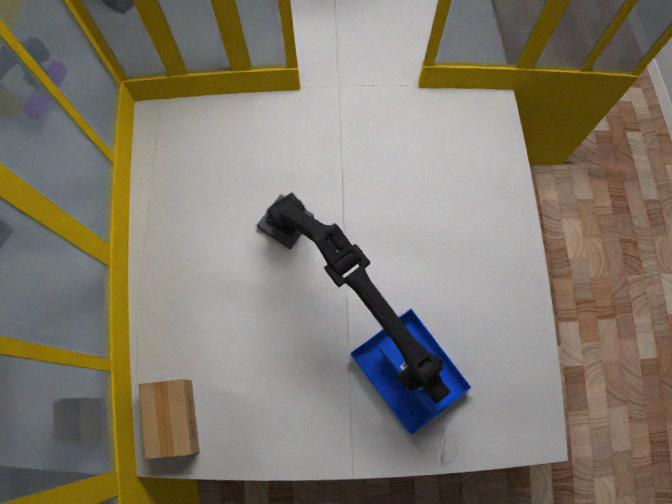

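Scene clock: 432.43 s.
Joint torques (N m): arm1=[1.44 -6.36 8.13 0.4 -0.04 -0.01] | arm2=[0.32 -8.47 8.36 0.59 0.12 0.07] | arm3=[-0.91 -8.7 9.65 0.1 -0.09 0.1] | arm4=[-1.67 -19.25 10.26 0.75 -0.15 0.1] | arm5=[-0.97 -6.07 7.24 0.29 -0.19 -0.03] | arm6=[-1.03 -4.84 8.88 0.2 0.1 -0.03] | arm7=[-1.03 -7.59 12.63 -0.06 0.1 0.22] | arm8=[2.2 -1.96 9.35 0.17 -0.03 -0.07]
Heat: arm1: hottest joint3_rad 39 °C; arm2: hottest joint3_rad 40 °C; arm3: hottest joint2_rad 37 °C; arm4: hottest joint3_rad 50 °C; arm5: hottest joint3_rad 39 °C; arm6: hottest joint3_rad 39 °C; arm7: hottest joint3_rad 49 °C; arm8: hottest joint3_rad 36 °C.
move: arm3 done
Joint velocities: within noise
arm1, arm2, arm4, arm5, arm6, arm7, arm8: as last shown
arm3.joint_positions: joint1_rad=-1.295 joint2_rad=+1.194 joint3_rad=+1.425 joint4_rad=-1.653 joint5_rad=-0.001 joint6_rad=-0.045 gripper_m=+0.05872
arm3.joint_status: all done
arm3.hand: x=+0.5499 y=-0.2795 z=+1.1063 quat_wxyz=(-0.066, +0.596, -0.799, -0.043) (m; scene frame)
arm3.hand_target: x=+0.5513 y=-0.2797 z=+1.1060 quat_wxyz=(-0.062, +0.589, -0.805, -0.040) (m; scene frame)
arm3.hand_status: not commanded
arm4.hand_target: x=+2.1107 y=-1.1845 z=+0.7850 quat_wxyz=(+0.000, -0.452, -0.892, +0.000) (m; scene frame)
pictures: none
No camera images: "cameras" was empty.

Scene clock: 434.33 s.
Joint torques (N m): arm1=[1.14 -6.01 8.01 0.39 -0.02 0] | arm2=[0.32 -8.47 8.38 0.59 0.12 0.07] | arm3=[0.44 -10.23 9.62 0.1 -0.09 0.11] | arm4=[-1.61 -19.14 9.91 0.77 -0.15 0.1] | arm5=[-0.85 -6.53 7.24 0.16 -0.17 0.01] | arm6=[-1.08 -4.84 8.9 0.21 0.1 -0.03] | arm7=[-0.97 -7.53 12.6 -0.08 0.09 0.2] | arm8=[1.85 -2.2 9.37 0.18 -0.03 -0.08]
Heat: arm1: hottest joint3_rad 39 °C; arm2: hottest joint3_rad 40 °C; arm3: hottest joint2_rad 37 °C; arm4: hottest joint3_rad 50 °C; arm5: hottest joint3_rad 39 °C; arm6: hottest joint3_rad 39 °C; arm7: hottest joint3_rad 49 °C; arm8: hottest joint3_rad 36 °C.
move: arm3 done; arm4 off_target
Joint velocities: within noise
arm1, arm2, arm5, arm6, arm7, arm8: as last shown
arm3.joint_positions: joint1_rad=+0.307 joint2_rad=+1.207 joint3_rad=+1.425 joint4_rad=-1.653 joint5_rad=-0.001 joint6_rad=-0.015 gripper_m=+0.05866
arm3.joint_status: all done
arm3.hand: x=+0.0929 y=-0.5068 z=+1.0980 quat_wxyz=(-0.014, +0.987, -0.143, -0.065) (m; scene frame)
arm3.hand_target: x=+0.0941 y=-0.5121 z=+1.1021 quat_wxyz=(-0.014, +0.987, -0.144, -0.067) (m; scene frame)
arm3.hand_status: not commanded
arm4.joint_positions: joint1_rad=-1.877 joint2_rad=+2.362 joint3_rad=+2.117 joint4_rad=-1.311 joint5_rad=-0.013 joint6_rad=-0.007 gripper_m=+0.05951
arm4.joint_status: not commanded
arm4.hand: x=+2.1181 y=-1.1798 z=+0.7638 quat_wxyz=(-0.006, -0.443, -0.897, +0.004) (m; scene frame)
arm4.hand_target: x=+2.1108 y=-1.1844 z=+0.7453 quat_wxyz=(+0.000, -0.452, -0.892, +0.000) (m; scene frame)
arm4.hand_status: off_target (0.021 m and 1.4 deg from the pose sent, 0.056 m and 1.3 deg at the start)
pictures: arm4_cam_wrist, cam_arm4
camera_calibration:
arm4_cam_wrist: T_world_to_cam=[[-0.785609, -0.618555, 0.0143897, 0.920677], [-0.502308, 0.651201, 0.56888, 1.40253], [-0.361255, 0.43969, -0.822294, 2.03691], [0, 0, 0, 1]] pos_world=[2.16363, -1.23944, 0.863818]

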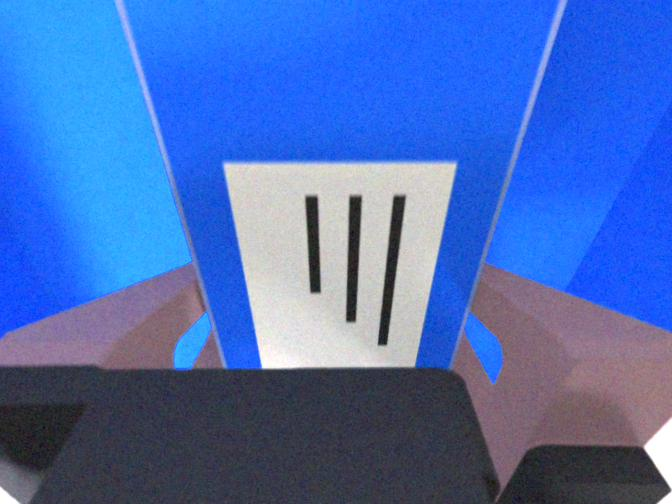

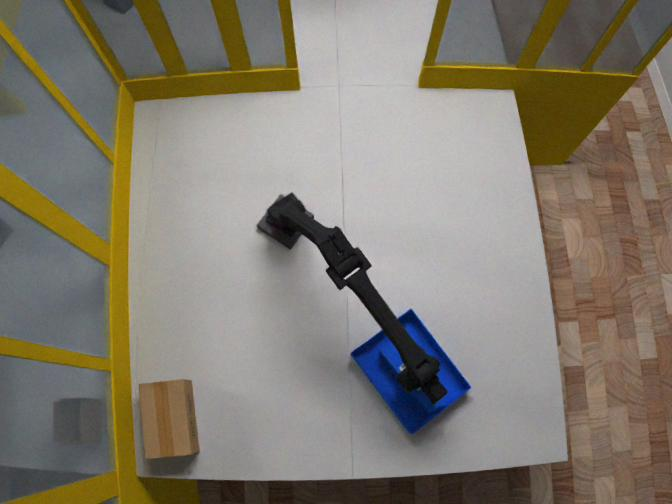

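Request:
move(arm3={"target":[-0.218,-0.414,0.83,0,-0.9895,0.1444,0],"speed":0.4}, arm4={"target":[2.111,-1.185,0.728,0,0.4517,0.8922,0],"speed":0.1}, cameras=[])

Request:
move(arm3={"target":[-0.215,-0.415,0.757,0,-0.9895,0.1444,0],"speed":0.15}, arm4={"joints":{"gripper_m":0.066}}, cameras=[])

Request:
move(arm3={"joints":{"gripper_m":0.09}}, arm4={"joints":{"gripper_m":0.085}}, cameras=[])

Request:
move(arm3={"target":[-0.205,-0.418,0.92,0,-0.9895,0.1444,0],"speed":0.4}, arm4={"target":[2.11,-1.18,0.93,0,0.4517,0.8922,0],"speed":0.4}, cameras=[])

Request:
move(arm3={"joints":{"joint1_rad":0.8,"joint2_rad":1.2,"joint3_rad":1.43,"joint4_rad":-1.66}}, arm4={"joints":{"joint2_rad":1.2,"joint3_rad":1.43,"joint4_rad":-1.66}}, arm2={"joints":{"joint1_rad":-2.177,"joint6_rad":0.595}}, cameras=[])

Request:
move(arm2={"target":[-0.204,-0.418,0.85,0,0.1444,0.9895,0],"speed":0.4}, cameras=["arm2_cam_wrist","cam_arm4"])

Scene clock: 453.83 s.
Joint torques (N m): arm1=[1.26 -6.12 8.09 0.32 -0.06 -0.02] | arm2=[0.32 -8.41 8.36 0.59 0.12 0.06] | arm3=[-0.26 -24.47 13.96 -0.36 -0.27 0.05] | arm4=[-1.55 -18.78 9.44 0.79 -0.15 0.11] | arm5=[-0.5 -6.01 7.32 0.14 -0.15 -0.04] | arm6=[-1.08 -4.89 8.88 0.21 0.1 -0.02] | arm7=[-1.03 -7.47 12.66 -0.08 0.09 0.21] | arm8=[2.08 -2.14 9.35 0.18 -0.04 -0.08]
Heat: arm1: hottest joint3_rad 38 °C; arm2: hottest joint3_rad 40 °C; arm3: hottest joint3_rad 36 °C; arm4: hottest joint3_rad 47 °C; arm5: hottest joint3_rad 39 °C; arm6: hottest joint3_rad 39 °C; arm7: hottest joint3_rad 50 °C; arm8: hottest joint3_rad 36 °C.
move: arm3 off_target; arm4 off_target
Joint velocities: within noise
arm1, arm2, arm5, arm6, arm7, arm8: as last shown
arm3.joint_positions: joint1_rad=+0.307 joint2_rad=+2.217 joint3_rad=+1.985 joint4_rad=-1.382 joint5_rad=-0.004 joint6_rad=-0.015 gripper_m=+0.05867
arm3.joint_status: not commanded
arm3.hand: x=-0.1998 y=-0.4135 z=+0.8075 quat_wxyz=(+0.002, +0.989, -0.144, +0.024) (m; scene frame)
arm3.hand_target: x=-0.2167 y=-0.4143 z=+0.8302 quat_wxyz=(+0.000, +0.990, -0.144, +0.000) (m; scene frame)
arm3.hand_status: off_target (0.029 m and 2.7 deg from the pose sent, 0.421 m and 7.6 deg at the start)
arm4.joint_positions: joint1_rad=-1.877 joint2_rad=+2.373 joint3_rad=+2.106 joint4_rad=-1.279 joint5_rad=-0.013 joint6_rad=-0.007 gripper_m=+0.05951
arm4.joint_status: not commanded
arm4.hand: x=+2.1196 y=-1.1821 z=+0.7524 quat_wxyz=(-0.011, -0.443, -0.897, +0.007) (m; scene frame)
arm4.hand_target: x=+2.1106 y=-1.1842 z=+0.7284 quat_wxyz=(+0.000, -0.452, -0.892, +0.000) (m; scene frame)
arm4.hand_status: off_target (0.026 m and 1.8 deg from the pose sent, 0.037 m and 1.4 deg at the start)
pictures: none
No camera images: "cameras" was empty.

Scene clock: 455.00 s.
Joint torques (N m): arm1=[0.91 -6.01 8.02 0.28 -0.02 -0.04] | arm2=[0.32 -8.47 8.36 0.61 0.12 0.07] | arm3=[-0.09 -23.77 9.22 0.5 -0.22 0.05] | arm4=[-1.55 -18.78 9.44 0.79 -0.15 0.11] | arm5=[-0.15 -6.18 7.41 0.18 -0.2 -0.02] | arm6=[-1.08 -4.84 8.88 0.2 0.1 -0.02] | arm7=[-1.2 -7.36 12.64 -0.13 0.1 0.2] | arm8=[1.96 -2.43 9.32 0.24 -0.03 -0.08]
Heat: arm1: hottest joint3_rad 38 °C; arm2: hottest joint3_rad 40 °C; arm3: hottest joint3_rad 36 °C; arm4: hottest joint3_rad 47 °C; arm5: hottest joint3_rad 39 °C; arm6: hottest joint3_rad 39 °C; arm7: hottest joint3_rad 50 °C; arm8: hottest joint3_rad 36 °C.
move: arm3 done; arm4 done
Joint velocities: within noise
arm1.joint_positions: joint1_rad=-1.550 joint2_rad=+1.194 joint3_rad=+1.440 joint4_rad=-1.653 joint5_rad=+0.003 joint6_rad=-0.055 gripper_m=+0.08485
arm1.joint_status: not commanded
arm1.hand: x=-2.2930 y=-0.9297 z=+1.1270 quat_wxyz=(-0.047, -0.816, -0.571, +0.072) (m; scene frame)
arm1.hand_target: x=-2.2927 y=-0.9279 z=+1.1205 quat_wxyz=(-0.042, -0.817, -0.572, +0.061) (m; scene frame)
arm1.hand_status: not commanded
arm2, arm5, arm6, arm7, arm8: as last shown
arm3.joint_positions: joint1_rad=+0.307 joint2_rad=+2.257 joint3_rad=+1.932 joint4_rad=-1.248 joint5_rad=-0.004 joint6_rad=-0.014 gripper_m=+0.05868
arm3.joint_status: not commanded
arm3.hand: x=-0.2096 y=-0.4102 z=+0.7616 quat_wxyz=(-0.001, +0.990, -0.144, +0.003) (m; scene frame)
arm3.hand_target: x=-0.2148 y=-0.4149 z=+0.7570 quat_wxyz=(+0.000, +0.990, -0.144, +0.000) (m; scene frame)
arm3.hand_status: done (0.009 m and 0.4 deg from the pose sent, 0.053 m and 2.7 deg at the start)
arm4.joint_positions: joint1_rad=-1.877 joint2_rad=+2.373 joint3_rad=+2.106 joint4_rad=-1.279 joint5_rad=-0.013 joint6_rad=-0.007 gripper_m=+0.06591
arm4.joint_status: all done
arm4.hand: x=+2.1196 y=-1.1821 z=+0.7524 quat_wxyz=(-0.011, -0.443, -0.897, +0.007) (m; scene frame)
arm4.hand_target: x=+2.1106 y=-1.1842 z=+0.7284 quat_wxyz=(+0.000, -0.452, -0.892, +0.000) (m; scene frame)
arm4.hand_status: not commanded
pictures: none
No camera images: "cameras" was empty.

Scene clock: 455.63 s.
Joint torques (N m): arm1=[0.85 -6.3 8.02 0.32 -0.03 -0.02] | arm2=[0.32 -8.47 8.36 0.59 0.12 0.07] | arm3=[0.15 -23.77 9.21 0.49 -0.21 0.06] | arm4=[-1.61 -18.78 9.44 0.79 -0.15 0.11] | arm5=[-0.91 -6.07 7.23 0.25 -0.16 -0.05] | arm6=[-1.08 -4.84 8.88 0.24 0.1 -0.02] | arm7=[-1.14 -7.47 12.6 -0.05 0.1 0.2] | arm8=[2.14 -1.96 9.32 0.17 -0.05 -0.09]
Heat: arm1: hottest joint3_rad 38 °C; arm2: hottest joint3_rad 40 °C; arm3: hottest joint3_rad 36 °C; arm4: hottest joint3_rad 47 °C; arm5: hottest joint3_rad 39 °C; arm6: hottest joint3_rad 39 °C; arm7: hottest joint3_rad 50 °C; arm8: hottest joint3_rad 36 °C.
move: arm3 done; arm4 done
Joint velocities: within noise
arm1, arm2, arm5, arm6, arm8: as last shown
arm3.joint_positions: joint1_rad=+0.307 joint2_rad=+2.258 joint3_rad=+1.932 joint4_rad=-1.248 joint5_rad=-0.004 joint6_rad=-0.014 gripper_m=+0.08989
arm3.joint_status: all done
arm3.hand: x=-0.2095 y=-0.4103 z=+0.7611 quat_wxyz=(-0.001, +0.990, -0.144, +0.004) (m; scene frame)
arm3.hand_target: x=-0.2147 y=-0.4149 z=+0.7570 quat_wxyz=(+0.000, +0.990, -0.144, +0.000) (m; scene frame)
arm3.hand_status: not commanded
arm4.joint_positions: joint1_rad=-1.877 joint2_rad=+2.373 joint3_rad=+2.106 joint4_rad=-1.279 joint5_rad=-0.013 joint6_rad=-0.007 gripper_m=+0.08485
arm4.joint_status: all done
arm4.hand: x=+2.1197 y=-1.1821 z=+0.7524 quat_wxyz=(-0.011, -0.443, -0.897, +0.007) (m; scene frame)
arm4.hand_target: x=+2.1107 y=-1.1842 z=+0.7284 quat_wxyz=(+0.000, -0.452, -0.892, +0.000) (m; scene frame)
arm4.hand_status: not commanded
arm7.joint_positions: joint1_rad=-0.590 joint2_rad=+1.204 joint3_rad=+1.403 joint4_rad=-1.649 joint5_rad=-0.003 joint6_rad=+0.386 gripper_m=+0.09010
arm7.joint_status: not commanded
arm7.hand: x=-0.3054 y=+0.2810 z=+1.1380 quat_wxyz=(-0.054, -0.722, -0.690, +0.022) (m; scene frame)
arm7.hand_target: x=-0.3087 y=+0.2788 z=+1.1501 quat_wxyz=(-0.063, -0.728, -0.682, +0.028) (m; scene frame)
arm7.hand_status: not commanded
pictures: none
No camera images: "cameras" was empty.

Scene clock: 457.27 s.
Joint torques (N m): arm1=[1.08 -6.01 8.03 0.36 0 0.02] | arm2=[0.32 -8.41 8.36 0.59 0.11 0.06] | arm3=[-0.21 -23.65 14.17 -0.51 -0.23 0.03] | arm4=[-1.67 -18.02 14.41 -0.21 -0.15 0.1] | arm5=[-0.73 -5.83 7.2 0.06 -0.17 0] | arm6=[-1.08 -4.78 8.88 0.21 0.1 -0.03] | arm7=[-1.14 -7.47 12.64 -0.05 0.09 0.21] | arm8=[2.14 -2.14 9.32 0.14 -0.03 -0.07]
Heat: arm1: hottest joint3_rad 38 °C; arm2: hottest joint3_rad 40 °C; arm3: hottest joint3_rad 36 °C; arm4: hottest joint3_rad 47 °C; arm5: hottest joint3_rad 39 °C; arm6: hottest joint3_rad 39 °C; arm7: hottest joint3_rad 50 °C; arm8: hottest joint3_rad 36 °C.
move: arm3 off_target; arm4 off_target
Joint velocities: within noise
arm1, arm7: as last shown
arm2.joint_positions: joint1_rad=-1.701 joint2_rad=+1.192 joint3_rad=+1.431 joint4_rad=-1.655 joint5_rad=-0.001 joint6_rad=+0.582 gripper_m=+0.08992
arm2.joint_status: not commanded
arm2.hand: x=-0.6022 y=-0.3746 z=+1.1526 quat_wxyz=(-0.060, +0.099, -0.992, -0.050) (m; scene frame)
arm2.hand_target: x=-0.6020 y=-0.3743 z=+1.1494 quat_wxyz=(-0.055, +0.093, -0.993, -0.045) (m; scene frame)
arm2.hand_status: not commanded
arm3.joint_positions: joint1_rad=+0.307 joint2_rad=+2.143 joint3_rad=+2.098 joint4_rad=-1.567 joint5_rad=-0.004 joint6_rad=-0.014 gripper_m=+0.08997
arm3.joint_status: not commanded
arm3.hand: x=-0.1911 y=-0.4171 z=+0.8987 quat_wxyz=(+0.002, +0.989, -0.144, +0.022) (m; scene frame)
arm3.hand_target: x=-0.2038 y=-0.4182 z=+0.9200 quat_wxyz=(+0.000, +0.990, -0.144, +0.000) (m; scene frame)
arm3.hand_status: off_target (0.025 m and 2.5 deg from the pose sent, 0.159 m and 0.4 deg at the start; pose on its path clipped on 10 of 49 steps)
arm4.joint_positions: joint1_rad=-1.877 joint2_rad=+2.267 joint3_rad=+2.392 joint4_rad=-1.684 joint5_rad=-0.013 joint6_rad=-0.007 gripper_m=+0.08488
arm4.joint_status: not commanded
arm4.hand: x=+2.1116 y=-1.1667 z=+0.9331 quat_wxyz=(-0.005, -0.443, -0.896, +0.004) (m; scene frame)
arm4.hand_target: x=+2.1095 y=-1.1793 z=+0.9296 quat_wxyz=(-0.008, -0.452, -0.892, +0.004) (m; scene frame)
arm4.hand_status: off_target (0.014 m and 1.3 deg from the pose sent, 0.178 m and 1.9 deg at the start; pose on its path clipped on 10 of 49 steps; a joint's target at an end of its range on 23 of 49 steps)
arm5.joint_positions: joint1_rad=+1.001 joint2_rad=+1.201 joint3_rad=+1.424 joint4_rad=-1.652 joint5_rad=+0.002 joint6_rad=-0.008 gripper_m=+0.08988
arm5.joint_status: not commanded
arm5.hand: x=+1.9002 y=+0.4030 z=+1.1373 quat_wxyz=(+0.022, +0.929, +0.364, -0.064) (m; scene frame)
arm5.hand_target: x=+1.9012 y=+0.4039 z=+1.1397 quat_wxyz=(+0.022, +0.930, +0.363, -0.063) (m; scene frame)
arm5.hand_status: not commanded
arm6.joint_positions: joint1_rad=-0.754 joint2_rad=+1.193 joint3_rad=+1.425 joint4_rad=-1.654 joint5_rad=-0.002 joint6_rad=-0.006 gripper_m=+0.08989
arm6.joint_status: not commanded
arm6.hand: x=+0.9202 y=+0.2819 z=+1.1694 quat_wxyz=(-0.058, -0.629, -0.774, +0.047) (m; scene frame)
arm6.hand_target: x=+0.9179 y=+0.2804 z=+1.1689 quat_wxyz=(-0.054, -0.634, -0.770, +0.045) (m; scene frame)
arm6.hand_status: not commanded
arm8.joint_positions: joint1_rad=+0.698 joint2_rad=+0.897 joint3_rad=+1.304 joint4_rad=-1.654 joint5_rad=-0.001 joint6_rad=+0.002 gripper_m=+0.08993
arm8.joint_status: not commanded
arm8.hand: x=-1.6368 y=+0.3890 z=+1.1448 quat_wxyz=(-0.120, -0.666, -0.728, +0.109) (m; scene frame)
arm8.hand_target: x=-1.6366 y=+0.3901 z=+1.1417 quat_wxyz=(-0.114, -0.664, -0.731, +0.105) (m; scene frame)
arm8.hand_status: not commanded
pictures: none
No camera images: "cameras" was empty.

Scene clock: 459.10 s.
Joint torques (N m): arm1=[1.03 -5.95 8.05 0.28 -0.02 -0.03] | arm2=[-0.32 -8.47 8.36 0.59 0.09 0.06] | arm3=[-1.38 -9.82 9.63 0.12 -0.02 0.06] | arm4=[-1.38 -6.83 9.77 0.75 -0.15 0.1] | arm5=[-0.91 -5.71 7.39 0.28 -0.15 -0.02] | arm6=[-1.08 -4.89 8.88 0.18 0.1 -0.04] | arm7=[-1.14 -7.36 12.66 -0.06 0.1 0.21] | arm8=[2.02 -1.96 9.26 0.14 -0.05 -0.08]
Heat: arm1: hottest joint3_rad 38 °C; arm2: hottest joint3_rad 40 °C; arm3: hottest joint3_rad 36 °C; arm4: hottest joint3_rad 47 °C; arm5: hottest joint3_rad 39 °C; arm6: hottest joint3_rad 39 °C; arm7: hottest joint3_rad 50 °C; arm8: hottest joint3_rad 36 °C.
move: arm2 done; arm3 done; arm4 done
Joint velocities: within noise
arm1, arm5, arm6, arm7, arm8: as last shown
arm2.joint_positions: joint1_rad=-2.170 joint2_rad=+1.192 joint3_rad=+1.431 joint4_rad=-1.655 joint5_rad=+0.000 joint6_rad=+0.583 gripper_m=+0.08993
arm2.joint_status: all done
arm2.hand: x=-0.5168 y=-0.5156 z=+1.1525 quat_wxyz=(-0.070, -0.135, -0.988, -0.034) (m; scene frame)
arm2.hand_target: x=-0.5158 y=-0.5179 z=+1.1492 quat_wxyz=(-0.063, -0.145, -0.987, -0.031) (m; scene frame)
arm2.hand_status: not commanded
arm3.joint_positions: joint1_rad=+0.809 joint2_rad=+1.200 joint3_rad=+1.425 joint4_rad=-1.653 joint5_rad=-0.010 joint6_rad=-0.016 gripper_m=+0.08999
arm3.joint_status: all done
arm3.hand: x=+0.0852 y=-0.6850 z=+1.0993 quat_wxyz=(+0.009, +0.992, +0.107, -0.068) (m; scene frame)
arm3.hand_target: x=+0.0856 y=-0.6814 z=+1.1011 quat_wxyz=(+0.007, +0.993, +0.098, -0.067) (m; scene frame)
arm3.hand_status: not commanded
arm4.joint_positions: joint1_rad=-1.877 joint2_rad=+1.204 joint3_rad=+1.436 joint4_rad=-1.665 joint5_rad=-0.013 joint6_rad=-0.007 gripper_m=+0.08488
arm4.joint_status: all done
arm4.hand: x=+1.9069 y=-0.8905 z=+1.1064 quat_wxyz=(-0.061, -0.441, -0.895, +0.032) (m; scene frame)
arm4.hand_target: x=+1.9029 y=-0.8926 z=+1.1057 quat_wxyz=(-0.063, -0.450, -0.890, +0.032) (m; scene frame)
arm4.hand_status: not commanded
pictures: none
No camera images: "cameras" was empty.

Scene clock: 461.40 s.
Joint torques (N m): arm1=[1.2 -6.07 7.99 0.31 -0.04 0] | arm2=[-0.09 -25.11 11.43 0.14 0.08 0.08] | arm3=[-1.38 -9.47 9.66 0.08 -0.02 0.05] | arm4=[-1.44 -6.77 9.77 0.75 -0.15 0.1] | arm5=[-1.03 -6.01 7.27 0.28 -0.18 0] | arm6=[-1.14 -4.89 8.88 0.21 0.1 -0.03] | arm7=[-1.08 -7.47 12.6 -0.05 0.09 0.2] | arm8=[1.9 -2.32 9.31 0.14 -0.04 -0.08]
Heat: arm1: hottest joint3_rad 38 °C; arm2: hottest joint3_rad 40 °C; arm3: hottest joint3_rad 36 °C; arm4: hottest joint3_rad 47 °C; arm5: hottest joint3_rad 39 °C; arm6: hottest joint3_rad 39 °C; arm7: hottest joint3_rad 50 °C; arm8: hottest joint3_rad 36 °C.
move: arm2 off_target
Joint velocities: within noise
arm1, arm3, arm4, arm5, arm6, arm7, arm8: as last shown
arm2.joint_positions: joint1_rad=-2.170 joint2_rad=+2.227 joint3_rad=+1.961 joint4_rad=-1.329 joint5_rad=+0.000 joint6_rad=+0.583 gripper_m=+0.08993
arm2.joint_status: not commanded
arm2.hand: x=-0.2166 y=-0.4189 z=+0.8403 quat_wxyz=(+0.011, -0.136, -0.991, +0.005) (m; scene frame)
arm2.hand_target: x=-0.2046 y=-0.4181 z=+0.8501 quat_wxyz=(+0.000, -0.144, -0.990, +0.000) (m; scene frame)
arm2.hand_status: off_target (0.016 m and 1.7 deg from the pose sent, 0.446 m and 9.0 deg at the start)
pictures: arm2_cam_wrist, cam_arm4
camera_calibration:
arm2_cam_wrist: T_world_to_cam=[[-0.273374, -0.961589, 0.0247737, -0.484023], [-0.765494, 0.233077, 0.599745, -0.567676], [-0.582482, 0.144991, -0.799808, 0.727235], [0, 0, 0, 1]] pos_world=[-0.143271, -0.438561, 0.9341]

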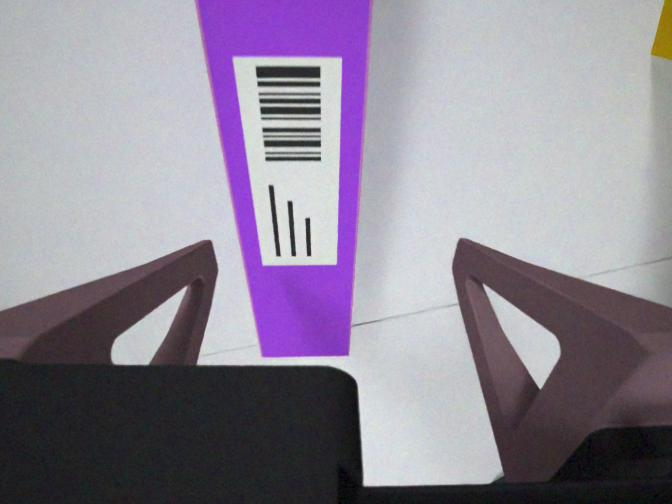

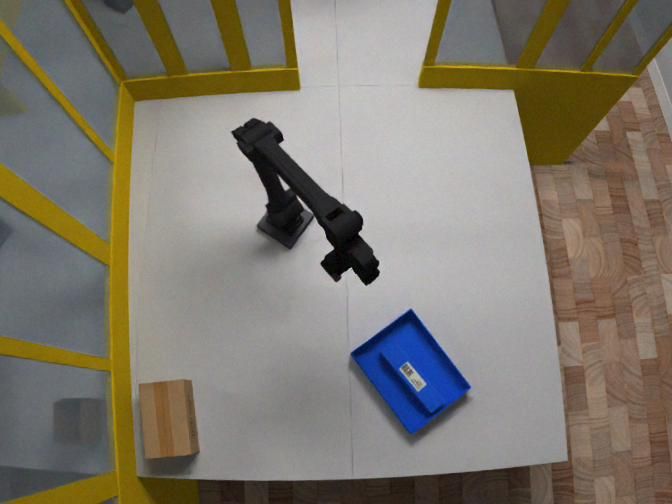

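Request:
move(arm2={"target":[-0.204,-0.408,0.757,0,0.1444,0.9895,0],"speed":0.2}, cameras=[])

Request:
move(arm2={"joints":{"gripper_m":0.05}}, cameras=[])

Request:
move(arm2={"target":[-0.215,-0.408,0.9,0,0.1444,0.9895,0],"speed":0.3}, cameras=["arm2_cam_wrist"])

Scene clock: 484.13 s.
Joint torques (N m): arm1=[1.2 -6.12 8.05 0.35 -0.05 -0.02] | arm2=[0.85 -25.93 8.62 0.87 0.08 0.08] | arm3=[-1.32 -9.58 9.63 0.1 -0.02 0.06] | arm4=[-1.44 -6.77 9.76 0.75 -0.14 0.1] | arm5=[-1.26 -6.12 7.23 0.17 -0.17 -0.05] | arm6=[-1.03 -4.84 8.88 0.21 0.1 -0.03] | arm7=[-1.08 -7.59 12.63 -0.12 0.09 0.2] | arm8=[1.85 -2.14 9.31 0.13 -0.05 -0.09]
Heat: arm1: hottest joint3_rad 38 °C; arm2: hottest joint3_rad 39 °C; arm3: hottest joint3_rad 35 °C; arm4: hottest joint3_rad 48 °C; arm5: hottest joint3_rad 39 °C; arm6: hottest joint3_rad 39 °C; arm7: hottest joint3_rad 51 °C; arm8: hottest joint3_rad 36 °C.
move: arm2 done
Joint velocities: within noise
arm1, arm3, arm4, arm5, arm6, arm7, arm8: as last shown
arm2.joint_positions: joint1_rad=-2.168 joint2_rad=+2.332 joint3_rad=+1.921 joint4_rad=-1.177 joint5_rad=+0.000 joint6_rad=+0.596 gripper_m=+0.08993
arm2.joint_status: not commanded
arm2.hand: x=-0.2087 y=-0.4147 z=+0.7565 quat_wxyz=(+0.008, -0.141, -0.990, +0.003) (m; scene frame)
arm2.hand_target: x=-0.2042 y=-0.4079 z=+0.7571 quat_wxyz=(+0.000, -0.144, -0.990, +0.000) (m; scene frame)
arm2.hand_status: done (0.008 m and 1.1 deg from the pose sent, 0.085 m and 1.7 deg at the start)
pictures: none
No camera images: "cameras" was empty.

Scene clock: 484.73 s.
Joint torques (N m): arm1=[1.2 -5.95 8.08 0.31 -0.03 -0.02] | arm2=[0.85 -26.11 8.54 0.84 0.08 0.07] | arm3=[-1.32 -9.47 9.62 0.13 -0.03 0.05] | arm4=[-1.38 -6.77 9.77 0.75 -0.15 0.1] | arm5=[-1.08 -6.48 7.16 0.23 -0.18 -0.04] | arm6=[-1.14 -4.78 8.9 0.2 0.1 -0.03] | arm7=[-1.14 -7.71 12.6 -0.06 0.1 0.2] | arm8=[2.14 -2.02 9.32 0.18 -0.05 -0.09]
Heat: arm1: hottest joint3_rad 38 °C; arm2: hottest joint3_rad 39 °C; arm3: hottest joint3_rad 35 °C; arm4: hottest joint3_rad 48 °C; arm5: hottest joint3_rad 39 °C; arm6: hottest joint3_rad 39 °C; arm7: hottest joint3_rad 51 °C; arm8: hottest joint3_rad 36 °C.
move: arm2 off_target
Joint velocities: within noise
arm1, arm3, arm4, arm5, arm6, arm7, arm8: as last shown
arm2.joint_positions: joint1_rad=-2.168 joint2_rad=+2.332 joint3_rad=+1.921 joint4_rad=-1.176 joint5_rad=+0.000 joint6_rad=+0.597 gripper_m=+0.05879
arm2.joint_status: gripper_m off_target (ended at +0.05883, target +0.05000)
arm2.hand: x=-0.2086 y=-0.4146 z=+0.7565 quat_wxyz=(+0.008, -0.141, -0.990, +0.003) (m; scene frame)
arm2.hand_target: x=-0.2042 y=-0.4079 z=+0.7571 quat_wxyz=(+0.000, -0.144, -0.990, +0.000) (m; scene frame)
arm2.hand_status: not commanded
pictures: none
No camera images: "cameras" was empty.

Scene clock: 486.10 s.
Joint torques (N m): arm1=[1.03 -6.18 8.05 0.34 -0.04 -0.02] | arm2=[1.03 -23.82 11.18 0.18 0.09 0.08] | arm3=[-1.38 -9.58 9.62 0.09 -0.03 0.05] | arm4=[-1.44 -6.77 9.77 0.76 -0.15 0.1] | arm5=[-0.91 -5.89 7.12 0.35 -0.15 0] | arm6=[-1.08 -4.84 8.9 0.23 0.1 -0.03] | arm7=[-1.2 -7.59 12.63 -0.1 0.09 0.2] | arm8=[1.96 -2.02 9.33 0.21 -0.04 -0.08]
Heat: arm1: hottest joint3_rad 38 °C; arm2: hottest joint3_rad 40 °C; arm3: hottest joint3_rad 35 °C; arm4: hottest joint3_rad 48 °C; arm5: hottest joint3_rad 39 °C; arm6: hottest joint3_rad 39 °C; arm7: hottest joint3_rad 51 °C; arm8: hottest joint3_rad 36 °C.
move: arm2 done
Joint velocities: within noise
arm1, arm3, arm4, arm5, arm6, arm7, arm8: as last shown
arm2.joint_positions: joint1_rad=-2.163 joint2_rad=+2.166 joint3_rad=+2.009 joint4_rad=-1.422 joint5_rad=+0.000 joint6_rad=+0.602 gripper_m=+0.05879
arm2.joint_status: not commanded
arm2.hand: x=-0.2218 y=-0.4153 z=+0.8979 quat_wxyz=(+0.004, -0.141, -0.990, +0.001) (m; scene frame)
arm2.hand_target: x=-0.2153 y=-0.4080 z=+0.9000 quat_wxyz=(+0.000, -0.144, -0.990, +0.000) (m; scene frame)
arm2.hand_status: done (0.010 m and 0.6 deg from the pose sent, 0.144 m and 1.0 deg at the start)
pictures: arm2_cam_wrist
camera_calibration:
arm2_cam_wrist: T_world_to_cam=[[-0.284709, -0.958476, 0.0162827, -0.477023], [-0.771651, 0.239225, 0.589344, -0.596581], [-0.568767, 0.155227, -0.807718, 0.78419], [0, 0, 0, 1]] pos_world=[-0.150143, -0.436224, 0.992763]

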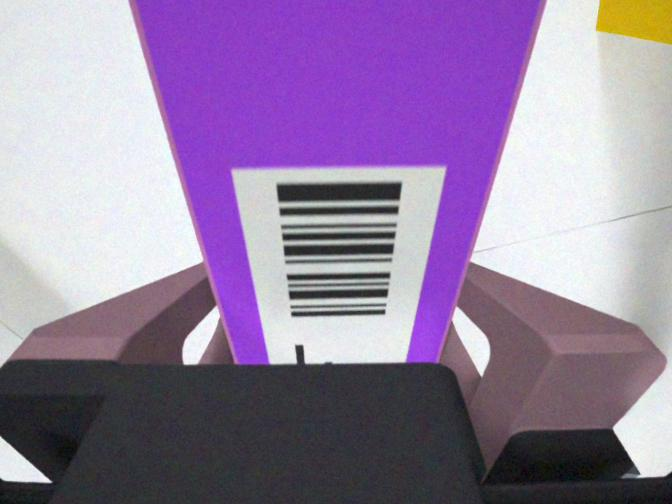

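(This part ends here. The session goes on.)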